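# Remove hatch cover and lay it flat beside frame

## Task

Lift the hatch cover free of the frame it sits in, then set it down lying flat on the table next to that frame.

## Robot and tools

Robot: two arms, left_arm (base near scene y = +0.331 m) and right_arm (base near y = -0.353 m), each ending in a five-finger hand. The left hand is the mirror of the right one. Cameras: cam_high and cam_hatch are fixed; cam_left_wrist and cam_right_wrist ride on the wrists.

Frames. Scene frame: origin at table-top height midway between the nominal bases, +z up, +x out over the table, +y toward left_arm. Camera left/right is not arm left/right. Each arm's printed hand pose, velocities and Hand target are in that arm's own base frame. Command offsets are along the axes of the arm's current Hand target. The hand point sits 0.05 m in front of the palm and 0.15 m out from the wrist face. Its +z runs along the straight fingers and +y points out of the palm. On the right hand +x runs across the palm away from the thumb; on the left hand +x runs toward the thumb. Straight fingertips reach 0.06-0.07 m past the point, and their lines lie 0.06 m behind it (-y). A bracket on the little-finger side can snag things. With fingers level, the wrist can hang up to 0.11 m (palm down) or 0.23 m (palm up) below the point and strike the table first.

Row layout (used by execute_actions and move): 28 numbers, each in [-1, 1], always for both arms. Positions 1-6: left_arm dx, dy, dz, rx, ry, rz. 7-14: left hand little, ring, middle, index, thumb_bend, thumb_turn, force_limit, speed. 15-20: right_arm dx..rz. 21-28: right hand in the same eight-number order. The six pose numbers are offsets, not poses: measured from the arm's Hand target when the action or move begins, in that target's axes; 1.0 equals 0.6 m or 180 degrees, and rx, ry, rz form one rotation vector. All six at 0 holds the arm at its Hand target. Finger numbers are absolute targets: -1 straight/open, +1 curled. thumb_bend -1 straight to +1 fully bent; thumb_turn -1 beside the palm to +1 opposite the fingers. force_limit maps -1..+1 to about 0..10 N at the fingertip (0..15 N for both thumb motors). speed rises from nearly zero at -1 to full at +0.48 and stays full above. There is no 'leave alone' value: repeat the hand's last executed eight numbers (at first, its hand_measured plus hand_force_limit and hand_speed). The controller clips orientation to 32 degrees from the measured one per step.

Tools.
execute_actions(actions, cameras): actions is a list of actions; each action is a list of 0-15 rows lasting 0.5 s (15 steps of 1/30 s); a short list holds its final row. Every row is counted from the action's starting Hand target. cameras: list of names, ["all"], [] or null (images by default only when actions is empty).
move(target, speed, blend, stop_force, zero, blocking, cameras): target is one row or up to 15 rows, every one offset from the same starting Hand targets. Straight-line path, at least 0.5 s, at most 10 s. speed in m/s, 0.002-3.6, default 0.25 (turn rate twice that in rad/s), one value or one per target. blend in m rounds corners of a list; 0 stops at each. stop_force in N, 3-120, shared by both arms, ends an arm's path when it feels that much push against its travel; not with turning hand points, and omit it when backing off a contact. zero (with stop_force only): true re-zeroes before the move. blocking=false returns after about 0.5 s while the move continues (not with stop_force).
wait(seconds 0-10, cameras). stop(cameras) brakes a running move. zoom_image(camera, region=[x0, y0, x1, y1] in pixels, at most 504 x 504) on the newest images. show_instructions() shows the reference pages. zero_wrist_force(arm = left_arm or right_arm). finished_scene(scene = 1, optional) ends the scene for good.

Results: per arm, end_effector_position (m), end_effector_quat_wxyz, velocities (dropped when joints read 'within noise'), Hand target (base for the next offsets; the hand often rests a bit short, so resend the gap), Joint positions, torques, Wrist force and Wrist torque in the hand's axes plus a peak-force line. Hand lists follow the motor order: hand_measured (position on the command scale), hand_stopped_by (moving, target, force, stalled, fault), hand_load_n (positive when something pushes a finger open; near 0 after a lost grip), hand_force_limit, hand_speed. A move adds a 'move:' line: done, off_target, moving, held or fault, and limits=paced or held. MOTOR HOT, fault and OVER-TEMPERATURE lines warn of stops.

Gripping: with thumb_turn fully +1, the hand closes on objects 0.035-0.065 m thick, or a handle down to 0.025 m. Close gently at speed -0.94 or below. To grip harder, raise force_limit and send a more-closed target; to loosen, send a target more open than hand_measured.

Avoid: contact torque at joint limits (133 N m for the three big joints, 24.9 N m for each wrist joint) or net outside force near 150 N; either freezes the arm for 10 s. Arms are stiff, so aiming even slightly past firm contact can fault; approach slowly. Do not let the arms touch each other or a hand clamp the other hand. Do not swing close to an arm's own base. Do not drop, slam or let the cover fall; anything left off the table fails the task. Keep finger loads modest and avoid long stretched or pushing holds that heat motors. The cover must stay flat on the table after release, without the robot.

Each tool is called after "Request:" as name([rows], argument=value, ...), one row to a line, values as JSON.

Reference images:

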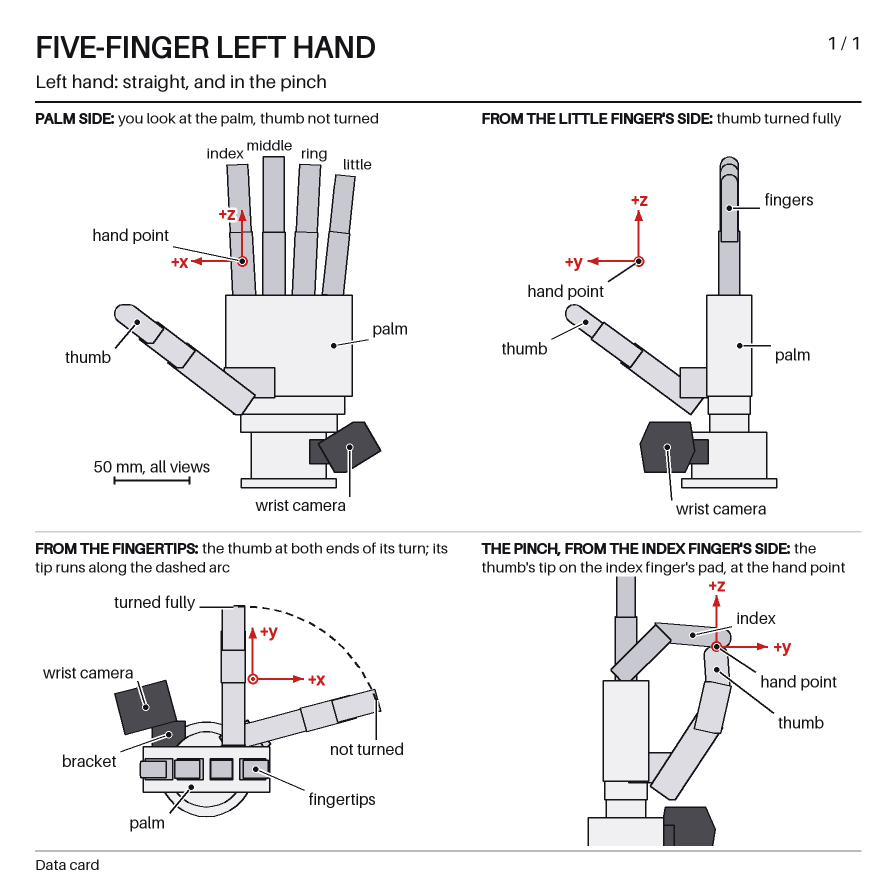

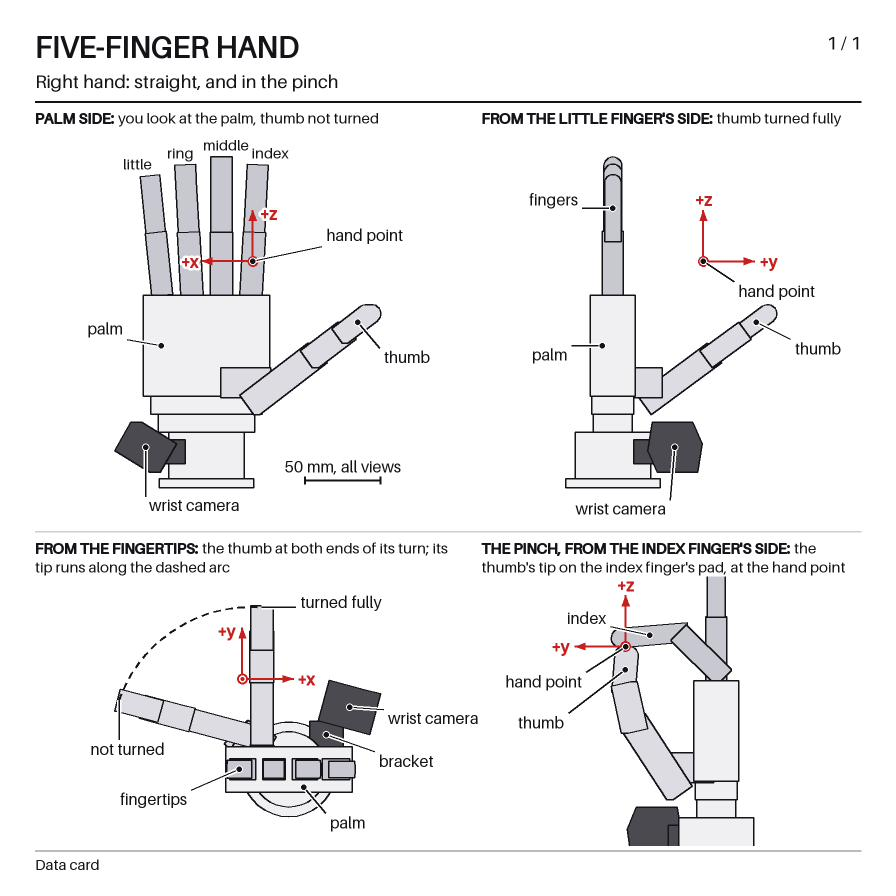

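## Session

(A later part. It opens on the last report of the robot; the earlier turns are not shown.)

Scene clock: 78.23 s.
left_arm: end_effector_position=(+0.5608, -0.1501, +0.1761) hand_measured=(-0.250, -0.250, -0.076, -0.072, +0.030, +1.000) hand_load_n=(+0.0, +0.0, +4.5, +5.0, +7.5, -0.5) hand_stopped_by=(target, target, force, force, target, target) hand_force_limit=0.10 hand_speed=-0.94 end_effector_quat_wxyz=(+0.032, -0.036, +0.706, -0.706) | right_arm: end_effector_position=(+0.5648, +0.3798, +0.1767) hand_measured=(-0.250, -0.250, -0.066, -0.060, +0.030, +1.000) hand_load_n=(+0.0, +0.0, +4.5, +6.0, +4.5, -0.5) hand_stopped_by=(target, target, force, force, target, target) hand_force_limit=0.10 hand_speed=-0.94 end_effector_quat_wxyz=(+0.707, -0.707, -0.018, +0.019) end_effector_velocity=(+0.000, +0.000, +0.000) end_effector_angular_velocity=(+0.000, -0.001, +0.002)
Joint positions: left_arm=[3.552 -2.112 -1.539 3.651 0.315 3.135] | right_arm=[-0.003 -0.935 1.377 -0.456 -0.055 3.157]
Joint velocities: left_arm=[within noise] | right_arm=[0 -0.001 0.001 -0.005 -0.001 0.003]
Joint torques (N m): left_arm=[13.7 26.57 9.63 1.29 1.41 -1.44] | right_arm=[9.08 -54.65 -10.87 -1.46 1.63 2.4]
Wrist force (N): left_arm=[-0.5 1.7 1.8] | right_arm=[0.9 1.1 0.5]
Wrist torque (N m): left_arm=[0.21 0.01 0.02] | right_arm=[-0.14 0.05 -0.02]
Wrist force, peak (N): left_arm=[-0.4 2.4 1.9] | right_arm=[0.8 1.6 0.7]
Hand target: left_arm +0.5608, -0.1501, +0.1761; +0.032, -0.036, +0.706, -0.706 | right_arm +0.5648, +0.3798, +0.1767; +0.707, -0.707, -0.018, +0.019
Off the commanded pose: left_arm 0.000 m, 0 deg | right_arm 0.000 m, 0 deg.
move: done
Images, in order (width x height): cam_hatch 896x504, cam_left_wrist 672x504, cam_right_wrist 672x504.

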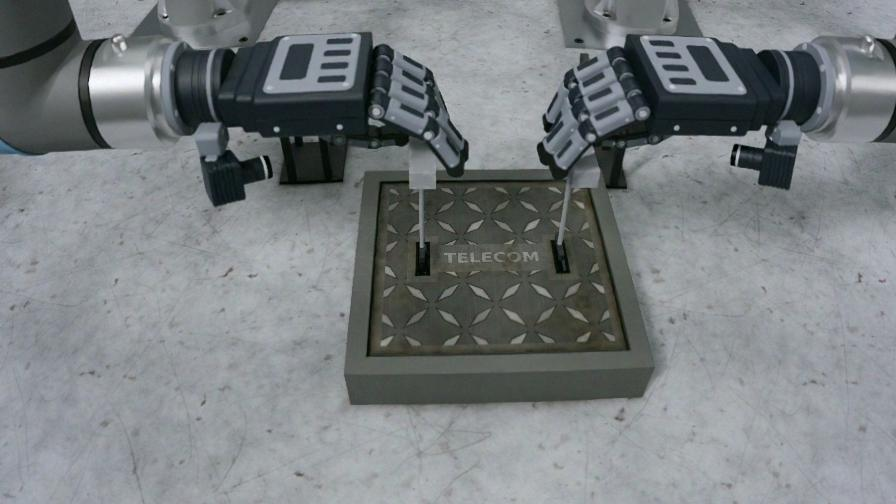

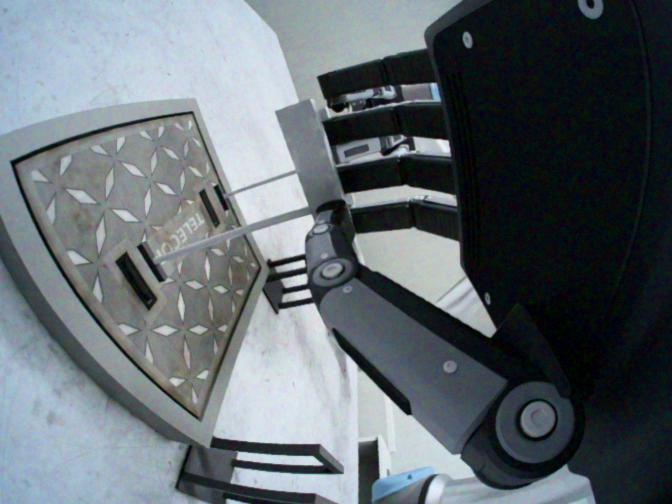

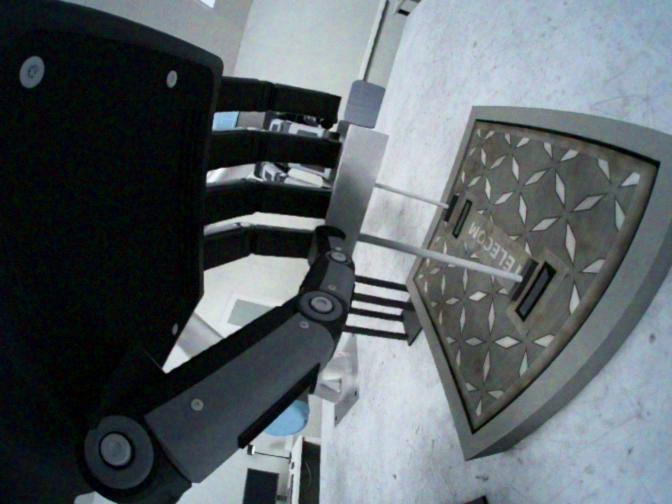

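Request:
move(target=[0.0058,0.0167,-0.005,0,0,0,-0.25,-0.25,0.25,0.25,0.035,1,0.1,-0.94,-0.0042,0.0167,0,0,0,0,-0.25,-0.25,0.25,0.25,0.035,1,0.1,-0.94], cameras=["cam_hatch","cam_left_wrist","cam_right_wrist"], speed=0.04, stop_force=4)

Request:
zoom_image(camera="cam_hatch", region=[395, 210, 465, 300])

Request:
zoom_image(camera="cam_hatch", region=[530, 205, 600, 295])

Request:
zoom_image(camera="cam_right_wrist", region=[460, 220, 600, 360])

Request:
zoom_image(camera="cam_left_wrist", region=[60, 200, 200, 340])

Scene clock: 81.17 s.
left_arm: end_effector_position=(+0.5570, -0.1475, +0.1661) hand_measured=(-0.250, -0.250, -0.076, -0.072, +0.030, +1.000) hand_load_n=(+0.0, +0.0, +4.5, +5.0, +7.5, -1.0) hand_stopped_by=(target, target, force, force, target, target) hand_force_limit=0.10 hand_speed=-0.94 end_effector_quat_wxyz=(+0.032, -0.036, +0.706, -0.706) | right_arm: end_effector_position=(+0.5623, +0.3797, +0.1667) hand_measured=(-0.250, -0.250, -0.066, -0.060, +0.030, +1.000) hand_load_n=(+0.0, -0.5, +4.5, +5.5, +4.5, -0.5) hand_stopped_by=(target, target, force, force, target, target) hand_force_limit=0.10 hand_speed=-0.94 end_effector_quat_wxyz=(+0.707, -0.707, -0.018, +0.019)
Joint positions: left_arm=[3.559 -2.116 -1.56 3.677 0.322 3.135] | right_arm=[-0.003 -0.93 1.397 -0.481 -0.055 3.157]
Joint torques (N m): left_arm=[14.38 26.74 8.09 1.3 1.63 -1.63] | right_arm=[-7.69 -53.69 -9.92 -1.53 -0.6 2.23]
Wrist force (N): left_arm=[-0.4 2.1 1.8] | right_arm=[1.0 1.2 0.6]
Wrist torque (N m): left_arm=[0.26 0.00 0.01] | right_arm=[-0.13 0.02 0.00]
Wrist force, peak (N): left_arm=[-0.5 2.1 2.1] | right_arm=[1.1 1.3 0.6]
Hand target: left_arm +0.5570, -0.1475, +0.1661; +0.032, -0.036, +0.706, -0.706 | right_arm +0.5623, +0.3797, +0.1667; +0.707, -0.707, -0.018, +0.019
Off the commanded pose: left_arm 0.000 m, 0 deg | right_arm 0.000 m, 0 deg.
move: done
Images, in order (width x height): cam_hatch 896x504, cam_left_wrist 672x504, cam_right_wrist 672x504.

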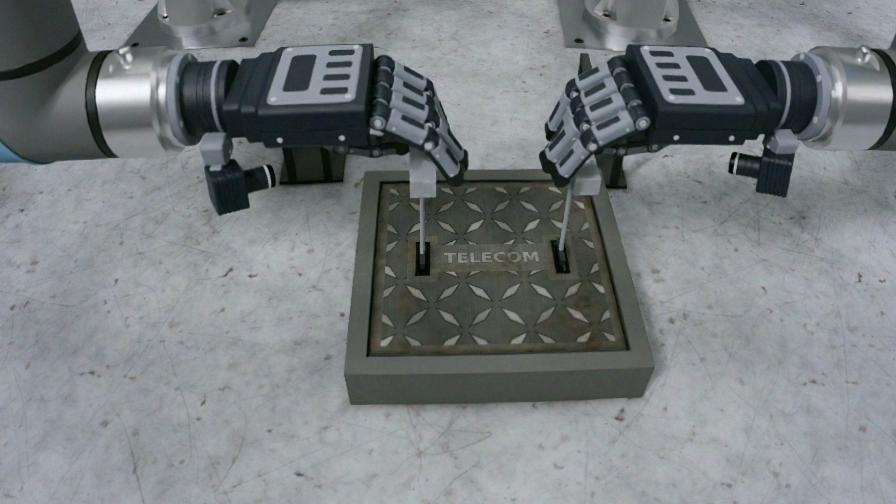

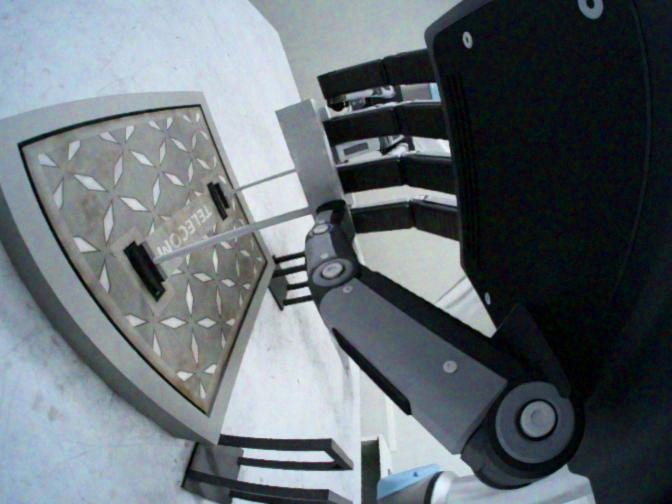

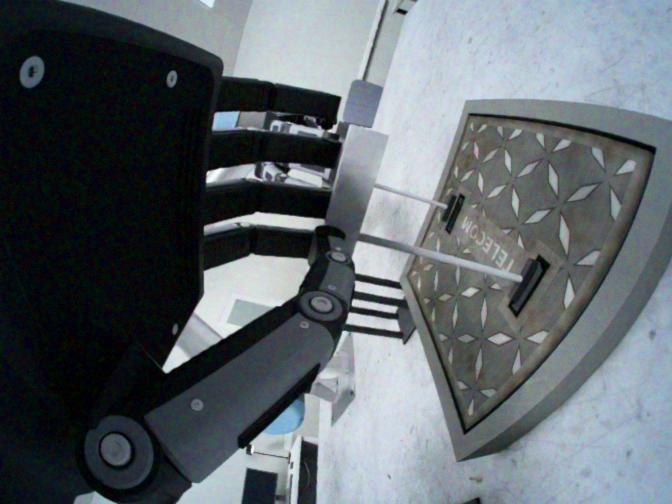

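Scaled by 5.600 from the camera's 896x504 image, which has a finer 1280x720 frame.

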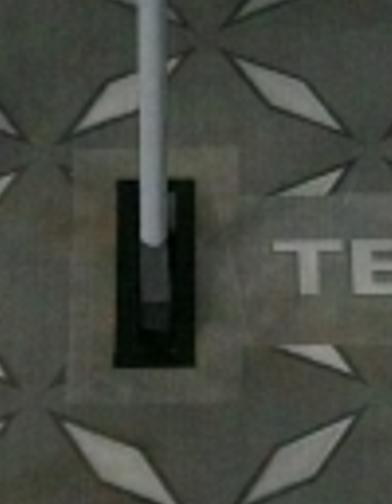

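Scaled by 5.600 from the camera's 896x504 image, which has a finer 1280x720 frame.

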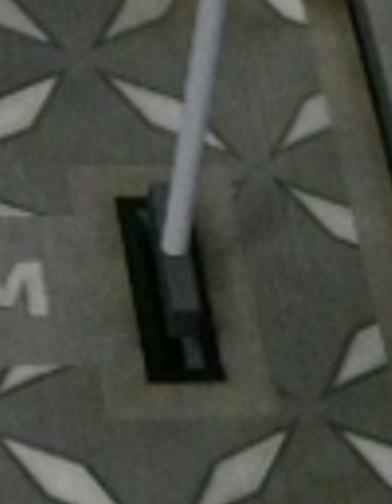

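Scaled by 3.600 from the camera's 672x504 image, which has a finer 960x720 frame.

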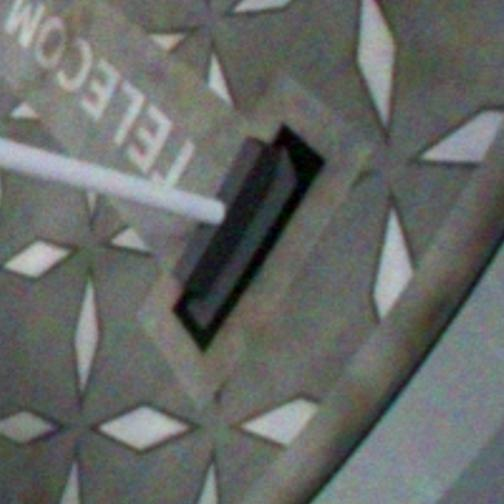

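Scaled by 3.600 from the camera's 672x504 image, which has a finer 960x720 frame.

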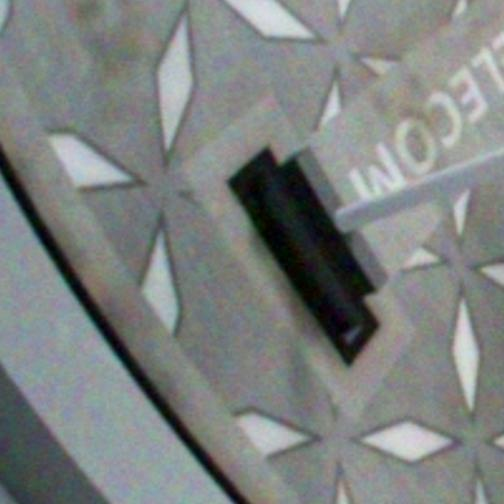

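Request:
move([
  [0.0033,0,-0.001,0,0,0,-0.25,-0.25,0.25,0.25,0.035,1,0.1,-0.94,-0.005,0,0,0,0,0,-0.25,-0.25,0.25,0.25,0.035,1,0.1,-0.94],
  [0.0033,0.027,-0.001,0,0,0,-0.25,-0.25,0.25,0.25,0.035,1,0.1,-0.94,-0.005,0.027,0,0,0,0,-0.25,-0.25,0.25,0.25,0.035,1,0.1,-0.94],
], cameras=["cam_hatch","cam_left_wrist","cam_right_wrist"], speed=0.03, stop_force=4)

Request:
zoom_image(camera="cam_hatch", region=[395, 210, 465, 300])

Request:
zoom_image(camera="cam_hatch", region=[530, 205, 600, 295])

Request:
zoom_image(camera="cam_right_wrist", region=[440, 220, 580, 360])

Request:
zoom_image(camera="cam_left_wrist", region=[80, 200, 220, 340])

Scene clock: 83.17 s.
left_arm: end_effector_position=(+0.5548, -0.1471, +0.1499) hand_measured=(-0.250, -0.250, -0.076, -0.072, +0.030, +1.000) hand_load_n=(+0.0, +0.0, +4.5, +5.0, +7.5, -0.5) hand_stopped_by=(target, target, force, force, target, target) hand_force_limit=0.10 hand_speed=-0.94 end_effector_quat_wxyz=(+0.032, -0.036, +0.706, -0.706) | right_arm: end_effector_position=(+0.5593, +0.3795, +0.1505) hand_measured=(-0.250, -0.250, -0.066, -0.060, +0.030, +1.000) hand_load_n=(+0.0, +0.0, +4.5, +5.5, +4.5, -0.5) hand_stopped_by=(target, target, force, force, target, target) hand_force_limit=0.10 hand_speed=-0.94 end_effector_quat_wxyz=(+0.707, -0.707, -0.018, +0.019)
Joint positions: left_arm=[3.562 -2.132 -1.582 3.715 0.324 3.135] | right_arm=[-0.003 -0.919 1.424 -0.519 -0.055 3.157]
Joint torques (N m): left_arm=[12.21 26.94 8.82 1.38 -0.13 -1.61] | right_arm=[2.63 -53.87 -10.02 -1.47 0.6 2.09]
Wrist force (N): left_arm=[-0.6 2.0 1.9] | right_arm=[1.0 1.1 0.7]
Wrist torque (N m): left_arm=[0.23 0.03 0.01] | right_arm=[-0.15 0.02 -0.01]
Wrist force, peak (N): left_arm=[-0.6 1.9 2.4] | right_arm=[0.9 1.6 0.7]
Hand target: left_arm +0.5548, -0.1471, +0.1499; +0.032, -0.036, +0.706, -0.706 | right_arm +0.5593, +0.3795, +0.1505; +0.707, -0.707, -0.018, +0.019
Off the commanded pose: left_arm 0.000 m, 0 deg | right_arm 0.000 m, 0 deg.
move: done
Images, in order (width x height): cam_hatch 896x504, cam_left_wrist 672x504, cam_right_wrist 672x504.

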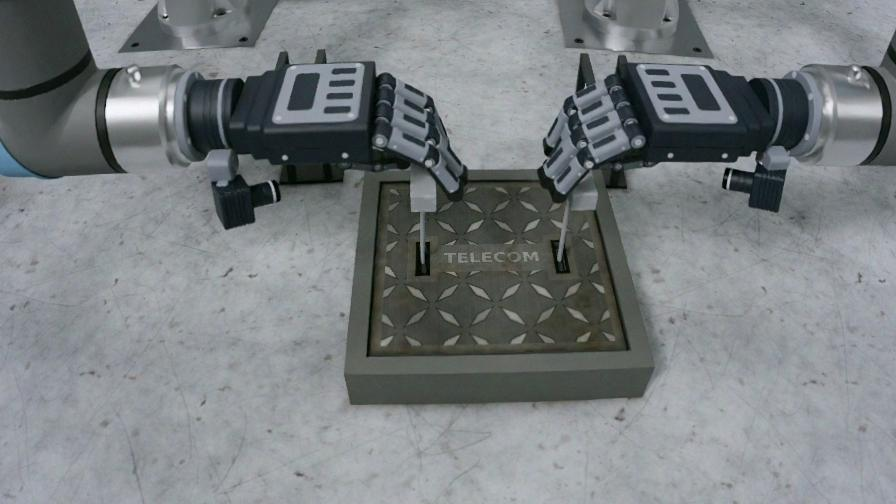

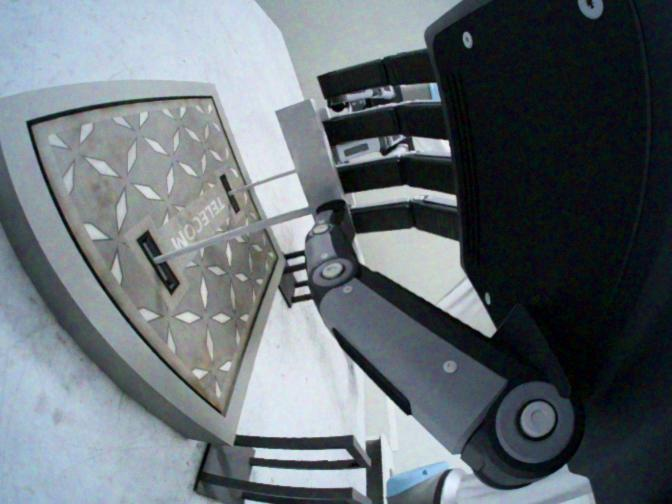

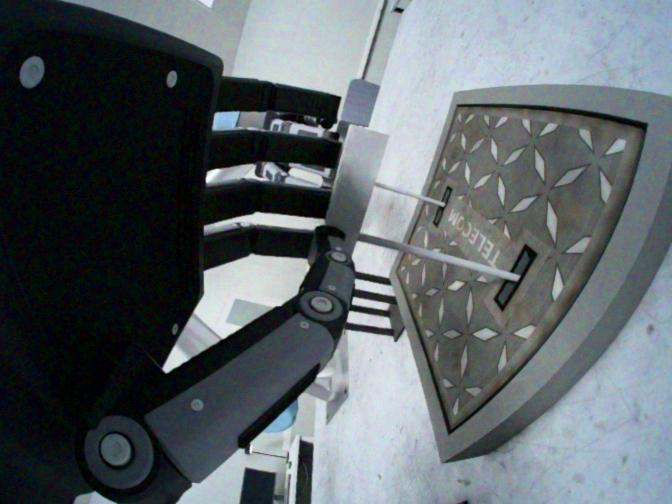

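Scaled by 5.600 from the camera's 896x504 image, which has a finer 1280x720 frame.

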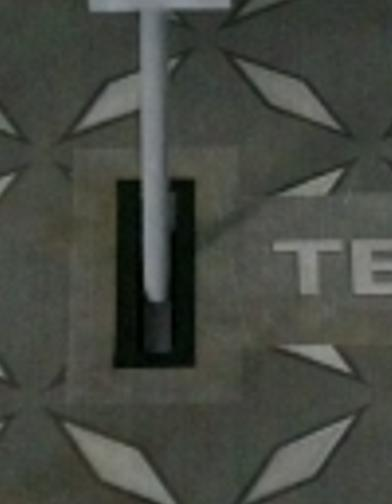

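Scaled by 5.600 from the camera's 896x504 image, which has a finer 1280x720 frame.

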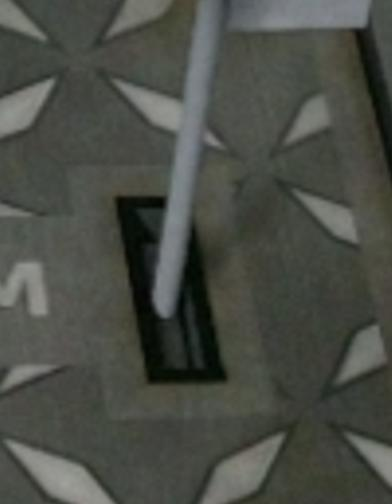

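Scaled by 3.600 from the camera's 672x504 image, which has a finer 960x720 frame.

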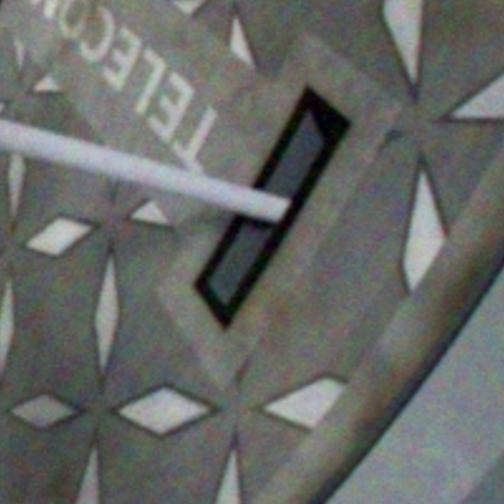

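Scaled by 3.600 from the camera's 672x504 image, which has a finer 960x720 frame.

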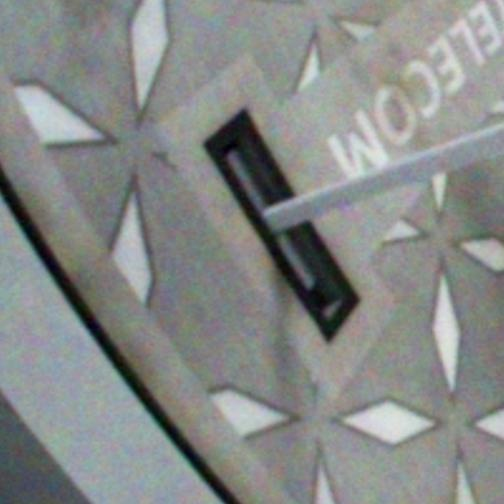

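Request:
move(target=[0,0.055,0,0,0,0,-0.25,-0.25,0.25,0.25,0.035,1,0.1,-0.94,0,0.055,0,0,0,0,-0.25,-0.25,0.25,0.25,0.035,1,0.1,-0.94], cameras=["cam_hatch","cam_left_wrist","cam_right_wrist"], speed=0.03, stop_force=4)

Request:
zoom_image(camera="cam_hatch", region=[395, 210, 465, 300])

Request:
zoom_image(camera="cam_hatch", region=[530, 205, 600, 295])

Scene clock: 85.50 s.
left_arm: end_effector_position=(+0.5546, -0.1471, +0.1169) hand_measured=(-0.250, -0.250, -0.076, -0.072, +0.030, +1.000) hand_load_n=(+0.0, +0.0, +4.5, +5.0, +7.5, -0.5) hand_stopped_by=(target, target, force, force, target, target) hand_force_limit=0.10 hand_speed=-0.94 end_effector_quat_wxyz=(+0.032, -0.036, +0.706, -0.706) | right_arm: end_effector_position=(+0.5592, +0.3795, +0.1175) hand_measured=(-0.250, -0.250, -0.066, -0.060, +0.030, +1.000) hand_load_n=(+0.0, +0.0, +4.5, +5.5, +4.5, -0.5) hand_stopped_by=(target, target, force, force, target, target) hand_force_limit=0.10 hand_speed=-0.94 end_effector_quat_wxyz=(+0.707, -0.707, -0.018, +0.019)
Joint positions: left_arm=[3.562 -2.176 -1.609 3.786 0.324 3.135] | right_arm=[-0.003 -0.878 1.45 -0.586 -0.055 3.157]
Joint torques (N m): left_arm=[12.58 27.26 7.29 1.32 0.06 -1.83] | right_arm=[-8.27 -54.81 -8.76 -1.37 0.74 1.98]
Wrist force (N): left_arm=[-0.5 2.1 2.0] | right_arm=[0.6 0.9 1.1]
Wrist torque (N m): left_arm=[0.27 0.02 -0.01] | right_arm=[-0.18 0.07 -0.05]
Wrist force, peak (N): left_arm=[-0.4 2.2 2.2] | right_arm=[0.8 1.5 1.0]
Hand target: left_arm +0.5546, -0.1471, +0.1169; +0.032, -0.036, +0.706, -0.706 | right_arm +0.5592, +0.3795, +0.1175; +0.707, -0.707, -0.018, +0.019
Off the commanded pose: left_arm 0.000 m, 0 deg | right_arm 0.000 m, 0 deg.
move: done
Images, in order (width x height): cam_hatch 896x504, cam_left_wrist 672x504, cam_right_wrist 672x504.

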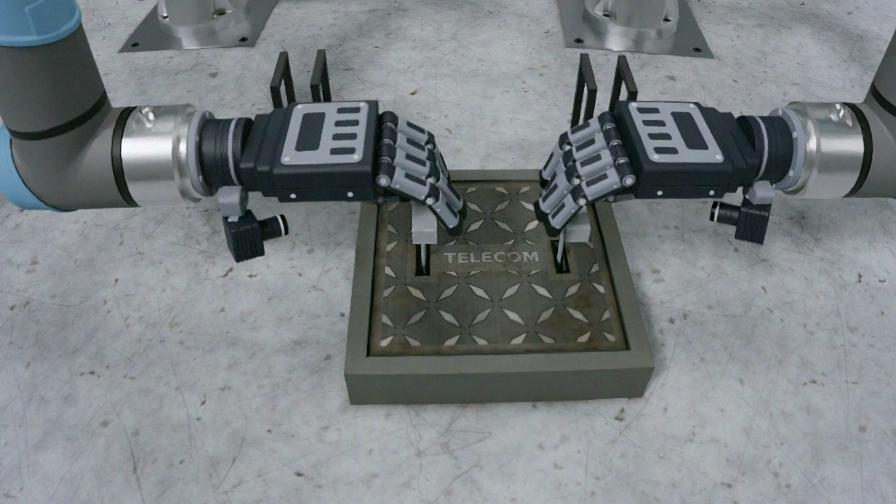

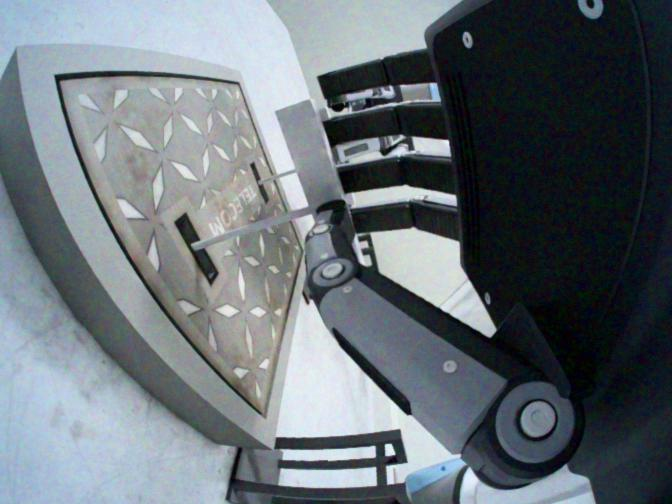

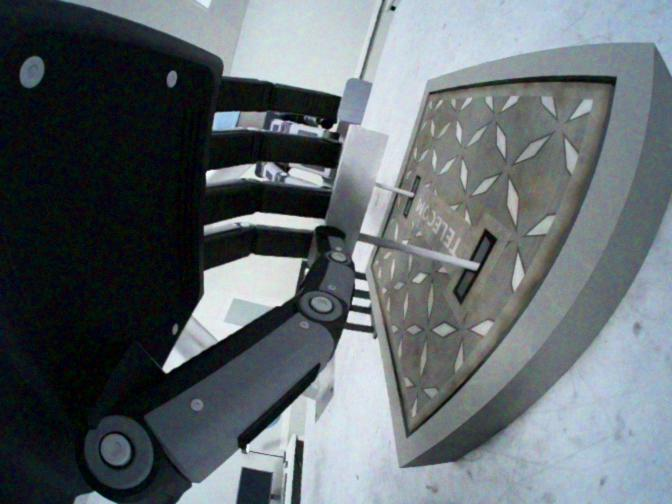

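Scaled by 5.600 from the camera's 896x504 image, which has a finer 1280x720 frame.

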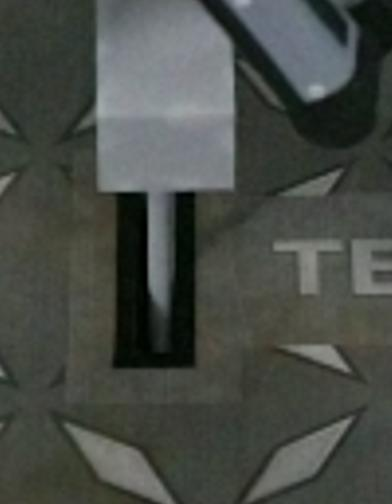

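Scaled by 5.600 from the camera's 896x504 image, which has a finer 1280x720 frame.

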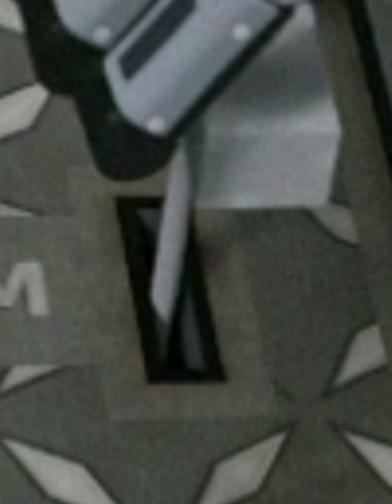

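Request:
move(target=[0.0028,0,0.0063,0,-0.0928,0,-0.25,-0.25,0.25,0.25,0.035,1,0.1,-0.94,-0.0028,0,0.006,0,0.0928,0,-0.25,-0.25,0.25,0.25,0.035,1,0.1,-0.94], cameras=["cam_hatch","cam_left_wrist","cam_right_wrist"], speed=0.15)

Request:
zoom_image(camera="cam_hatch", region=[395, 210, 465, 300])

Request:
zoom_image(camera="cam_hatch", region=[530, 205, 600, 295])

Scene clock: 88.00 s.
left_arm: end_effector_position=(+0.5533, -0.1510, +0.1169) hand_measured=(-0.250, -0.250, -0.076, -0.072, +0.030, +1.000) hand_load_n=(+0.0, +0.0, +4.5, +5.0, +7.0, -0.5) hand_stopped_by=(target, target, force, force, target, target) hand_force_limit=0.10 hand_speed=-0.94 end_effector_quat_wxyz=(+0.134, -0.138, +0.694, -0.694) | right_arm: end_effector_position=(+0.5574, +0.3830, +0.1175) hand_measured=(-0.250, -0.250, -0.066, -0.060, +0.030, +1.000) hand_load_n=(+0.0, +0.0, +4.5, +5.5, +5.0, -0.5) hand_stopped_by=(target, target, force, force, target, target) hand_force_limit=0.10 hand_speed=-0.94 end_effector_quat_wxyz=(+0.702, -0.702, +0.085, -0.084)
Joint positions: left_arm=[3.601 -2.032 -1.856 3.901 0.072 3.123] | right_arm=[-0.001 -1.018 1.697 -0.675 0.238 3.137]
Joint torques (N m): left_arm=[9.96 48.94 7.56 1.89 -1.45 -1.84] | right_arm=[8.58 -48.68 -8.47 -2.19 1.59 2.13]
Wrist force (N): left_arm=[-0.6 2.0 2.0] | right_arm=[0.7 1.1 1.0]
Wrist torque (N m): left_arm=[0.23 0.03 0.00] | right_arm=[-0.17 0.01 -0.02]
Wrist force, peak (N): left_arm=[-0.6 2.3 2.4] | right_arm=[0.8 1.4 1.0]
Hand target: left_arm +0.5533, -0.1510, +0.1169; +0.134, -0.138, +0.694, -0.694 | right_arm +0.5574, +0.3830, +0.1175; +0.702, -0.702, +0.085, -0.084
Off the commanded pose: left_arm 0.000 m, 0 deg | right_arm 0.000 m, 0 deg.
move: done
Images, in order (width x height): cam_hatch 896x504, cam_left_wrist 672x504, cam_right_wrist 672x504.

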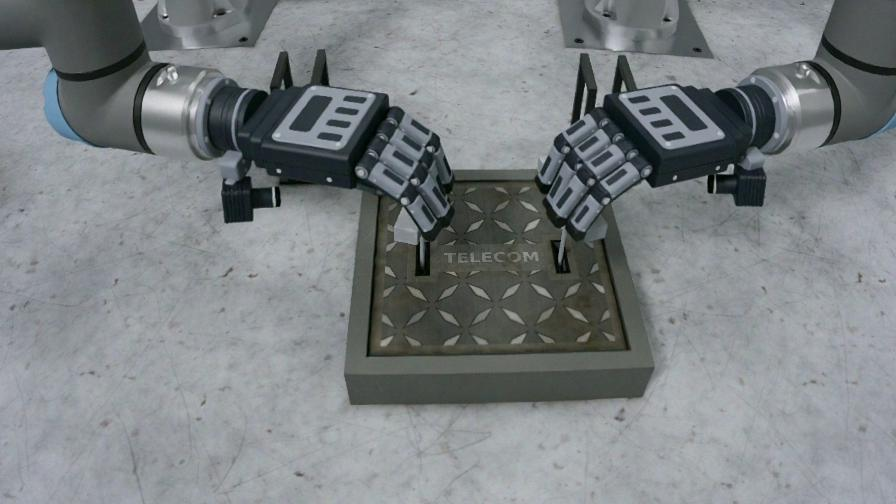

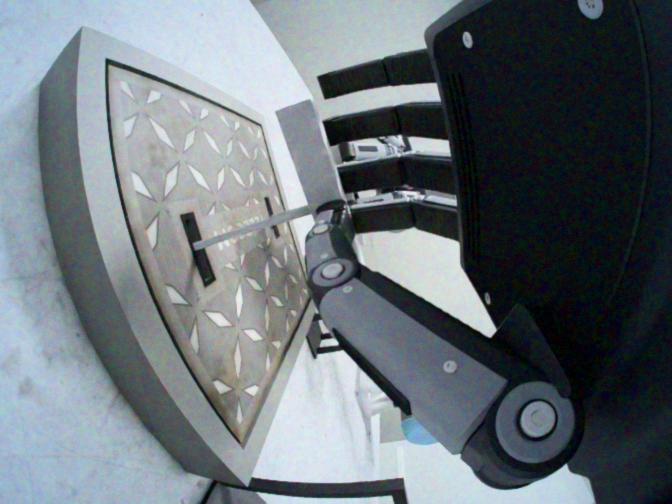

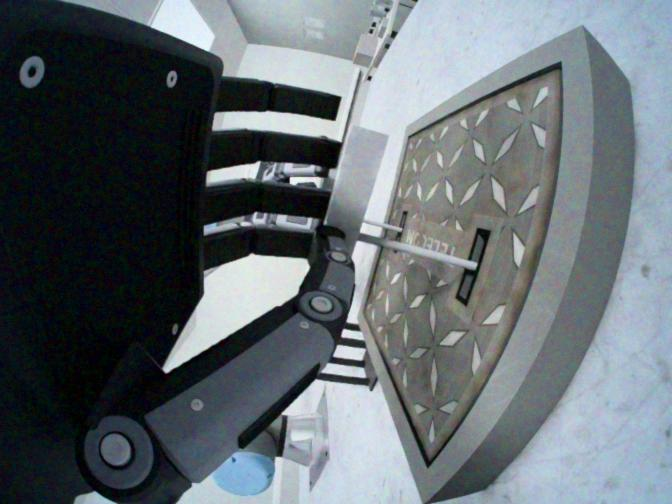

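Scaled by 5.600 from the camera's 896x504 image, which has a finer 1280x720 frame.

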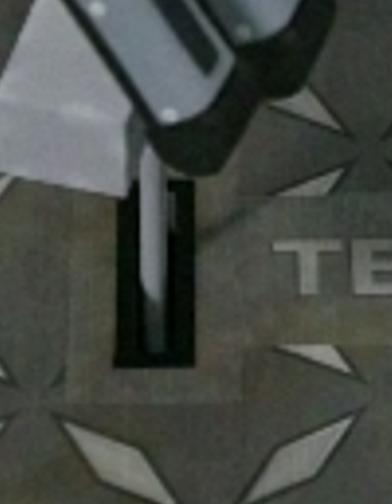

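Scaled by 5.600 from the camera's 896x504 image, which has a finer 1280x720 frame.

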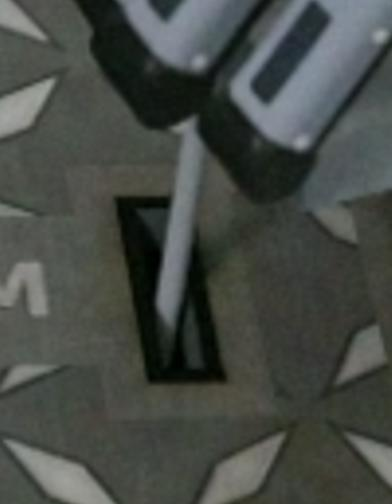

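Request:
move(target=[0.0036,0,0.013,0,-0.185,0,-0.25,-0.25,0.25,0.25,0.035,1,0.1,-0.94,-0.0032,0,0.0175,0,0.185,0,-0.25,-0.25,0.25,0.25,0.035,1,0.1,-0.94], cameras=["cam_high","cam_hatch","cam_left_wrist","cam_right_wrist"], speed=0.15)

Request:
zoom_image(camera="cam_hatch", region=[380, 160, 620, 300])

Request:
zoom_image(camera="cam_right_wrist", region=[280, 100, 530, 350])

Request:
zoom_image(camera="cam_left_wrist", region=[140, 100, 390, 350])

Scene clock: 90.73 s.
left_arm: end_effector_position=(+0.5543, -0.1590, +0.1169) hand_measured=(-0.250, -0.250, -0.076, -0.072, +0.030, +1.000) hand_load_n=(+0.0, +0.0, +3.5, +5.0, +9.5, +0.0) hand_stopped_by=(target, target, force, force, target, target) hand_force_limit=0.10 hand_speed=-0.94 end_effector_quat_wxyz=(+0.327, -0.331, +0.627, -0.625) | right_arm: end_effector_position=(+0.5580, +0.3937, +0.1175) hand_measured=(-0.250, -0.250, -0.066, -0.060, +0.030, +1.000) hand_load_n=(+0.0, +0.0, +4.0, +6.0, +5.0, -0.5) hand_stopped_by=(target, target, force, force, target, target) hand_force_limit=0.10 hand_speed=-0.94 end_effector_quat_wxyz=(+0.648, -0.649, +0.282, -0.282)
Joint positions: left_arm=[3.537 -1.783 -2.231 4.004 -0.573 3.145] | right_arm=[0.164 -1.207 2.01 -0.801 0.985 3.141]
Joint torques (N m): left_arm=[-14.44 38.36 4.75 3.09 -1.7 -1.58] | right_arm=[9.04 -40.64 -8.21 -3.42 1.94 1.66]
Wrist force (N): left_arm=[0.2 2.4 2.3] | right_arm=[1.1 1.1 0.8]
Wrist torque (N m): left_arm=[0.31 -0.02 -0.01] | right_arm=[-0.16 -0.04 0.00]
Wrist force, peak (N): left_arm=[0.2 2.4 2.3] | right_arm=[0.7 1.3 1.1]
Hand target: left_arm +0.5543, -0.1590, +0.1169; +0.327, -0.331, +0.627, -0.625 | right_arm +0.5580, +0.3937, +0.1175; +0.648, -0.649, +0.282, -0.282
Off the commanded pose: left_arm 0.000 m, 0 deg | right_arm 0.000 m, 0 deg.
move: done

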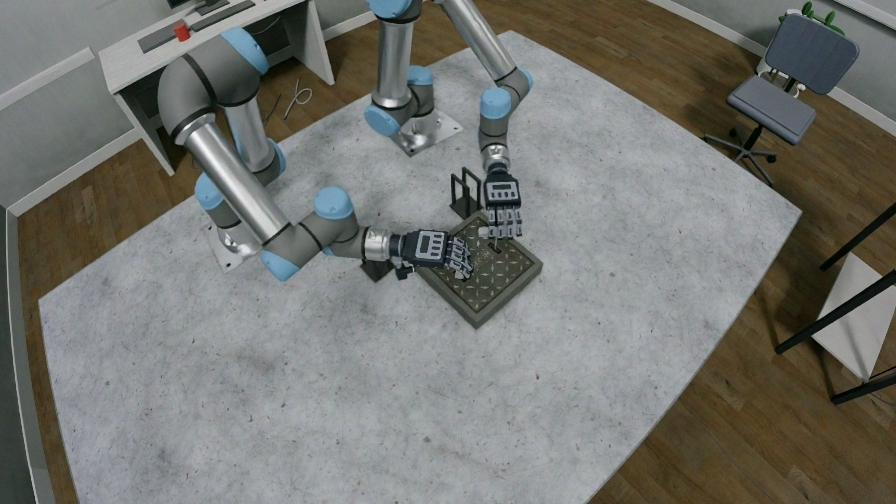

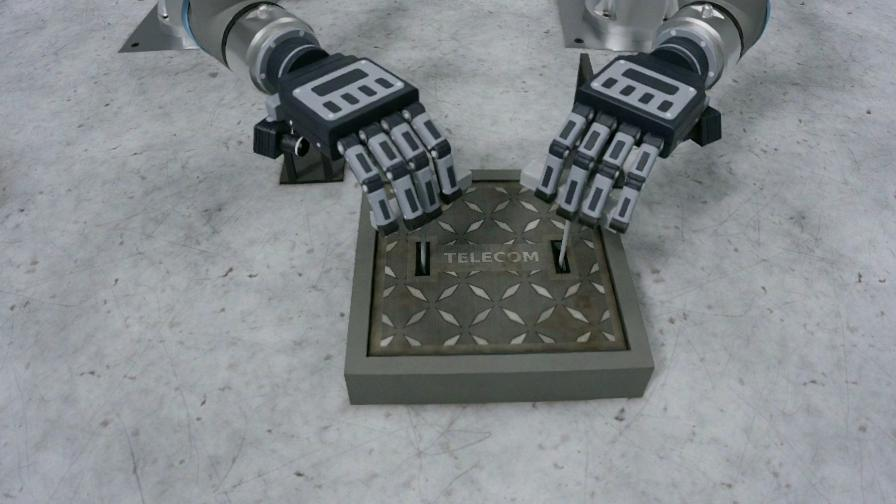

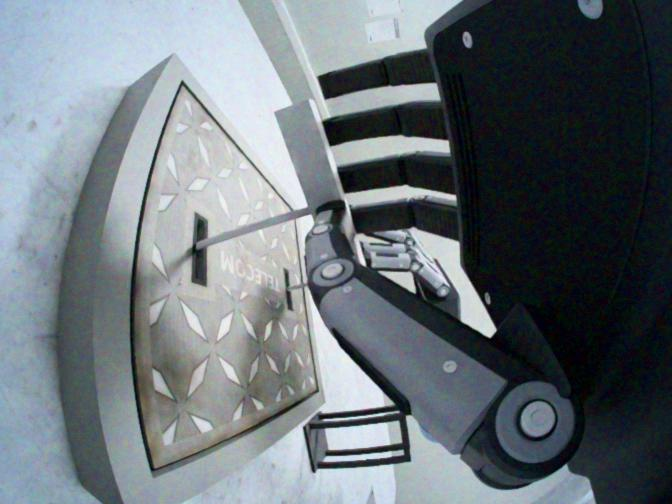

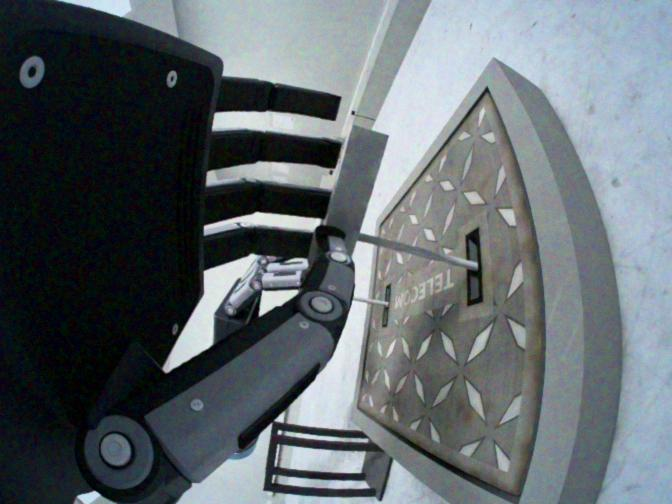

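Scaled by 2.100 from the camera's 896x504 image, which has a finer 1280x720 frame.

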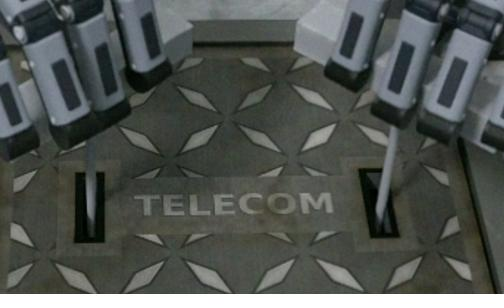

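Scaled by 2.016 from the camera's 672x504 image, which has a finer 960x720 frame.

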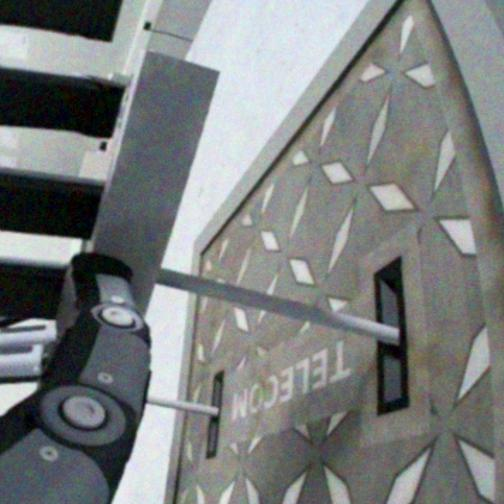

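Scaled by 2.016 from the camera's 672x504 image, which has a finer 960x720 frame.

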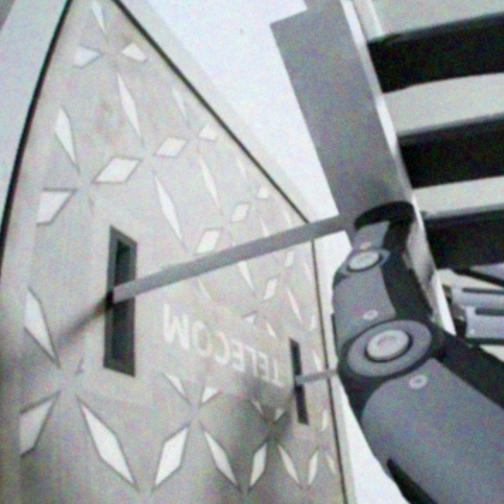

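Request:
move(target=[0,-0.075,0,0,0,0,-0.25,-0.25,0.25,0.25,0.035,1,0.1,-0.94,0,-0.075,0,0,0,0,-0.25,-0.25,0.25,0.25,0.035,1,0.1,-0.94], cameras=["cam_hatch"], speed=0.03, stop_force=5)

Request:
zoom_image(camera="cam_hatch", region=[380, 160, 620, 300])

Scene clock: 93.23 s.
left_arm: end_effector_position=(+0.5546, -0.1590, +0.1619) hand_measured=(-0.250, -0.250, -0.076, -0.070, +0.032, +1.000) hand_load_n=(+0.0, +0.0, +0.0, +0.0, +0.0, +0.0) hand_stopped_by=(target, target, force, force, target, target) hand_force_limit=0.10 hand_speed=-0.94 end_effector_quat_wxyz=(+0.327, -0.331, +0.627, -0.625) | right_arm: end_effector_position=(+0.5580, +0.3937, +0.1625) hand_measured=(-0.250, -0.250, -0.064, -0.060, +0.032, +1.000) hand_load_n=(+0.0, +0.0, +0.0, +0.0, +0.0, +0.0) hand_stopped_by=(target, target, force, force, target, target) hand_force_limit=0.10 hand_speed=-0.94 end_effector_quat_wxyz=(+0.648, -0.649, +0.282, -0.282)
Joint positions: left_arm=[3.536 -1.689 -2.184 3.863 -0.574 3.145] | right_arm=[0.164 -1.286 1.969 -0.682 0.985 3.141]
Joint torques (N m): left_arm=[-12.5 36.08 27.61 -0.72 -1.24 1.74] | right_arm=[7.4 -37.4 -24.25 0.37 1.36 -1.24]
Wrist force (N): left_arm=[-0.4 0.0 1.8] | right_arm=[0.9 -1.2 0.7]
Wrist torque (N m): left_arm=[0.24 0.01 0.03] | right_arm=[-0.17 -0.02 -0.03]
Wrist force, peak (N): left_arm=[-0.2 5.9 1.8] | right_arm=[1.1 4.8 0.7]
Hand target: left_arm +0.5546, -0.1590, +0.1619; +0.327, -0.331, +0.627, -0.625 | right_arm +0.5580, +0.3937, +0.1625; +0.648, -0.649, +0.282, -0.282
Off the commanded pose: left_arm 0.000 m, 0 deg | right_arm 0.000 m, 0 deg.
move: done
Images, in order (width x height): cam_hatch 896x504.

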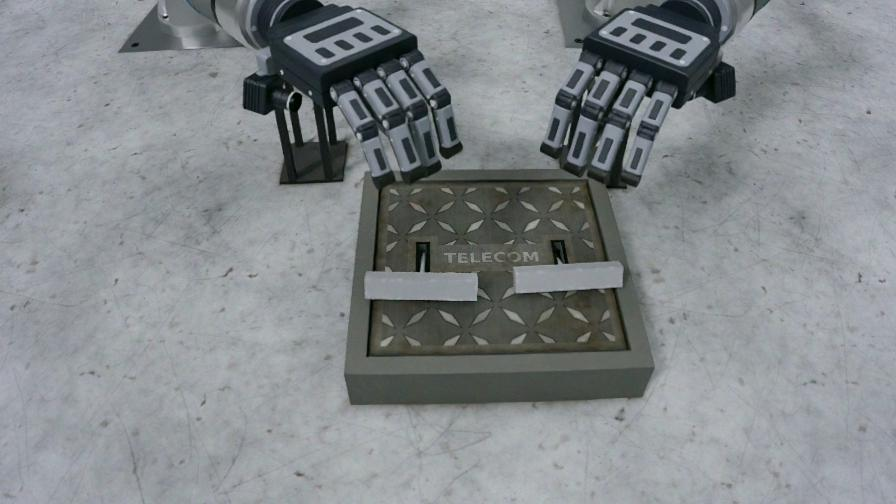

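Scaled by 2.100 from the camera's 896x504 image, which has a finer 1280x720 frame.

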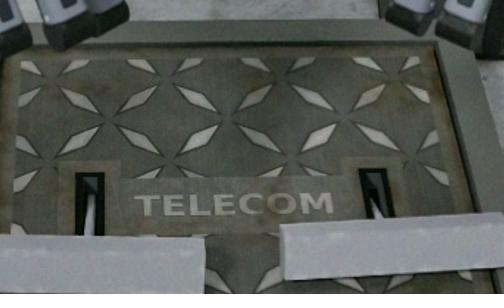

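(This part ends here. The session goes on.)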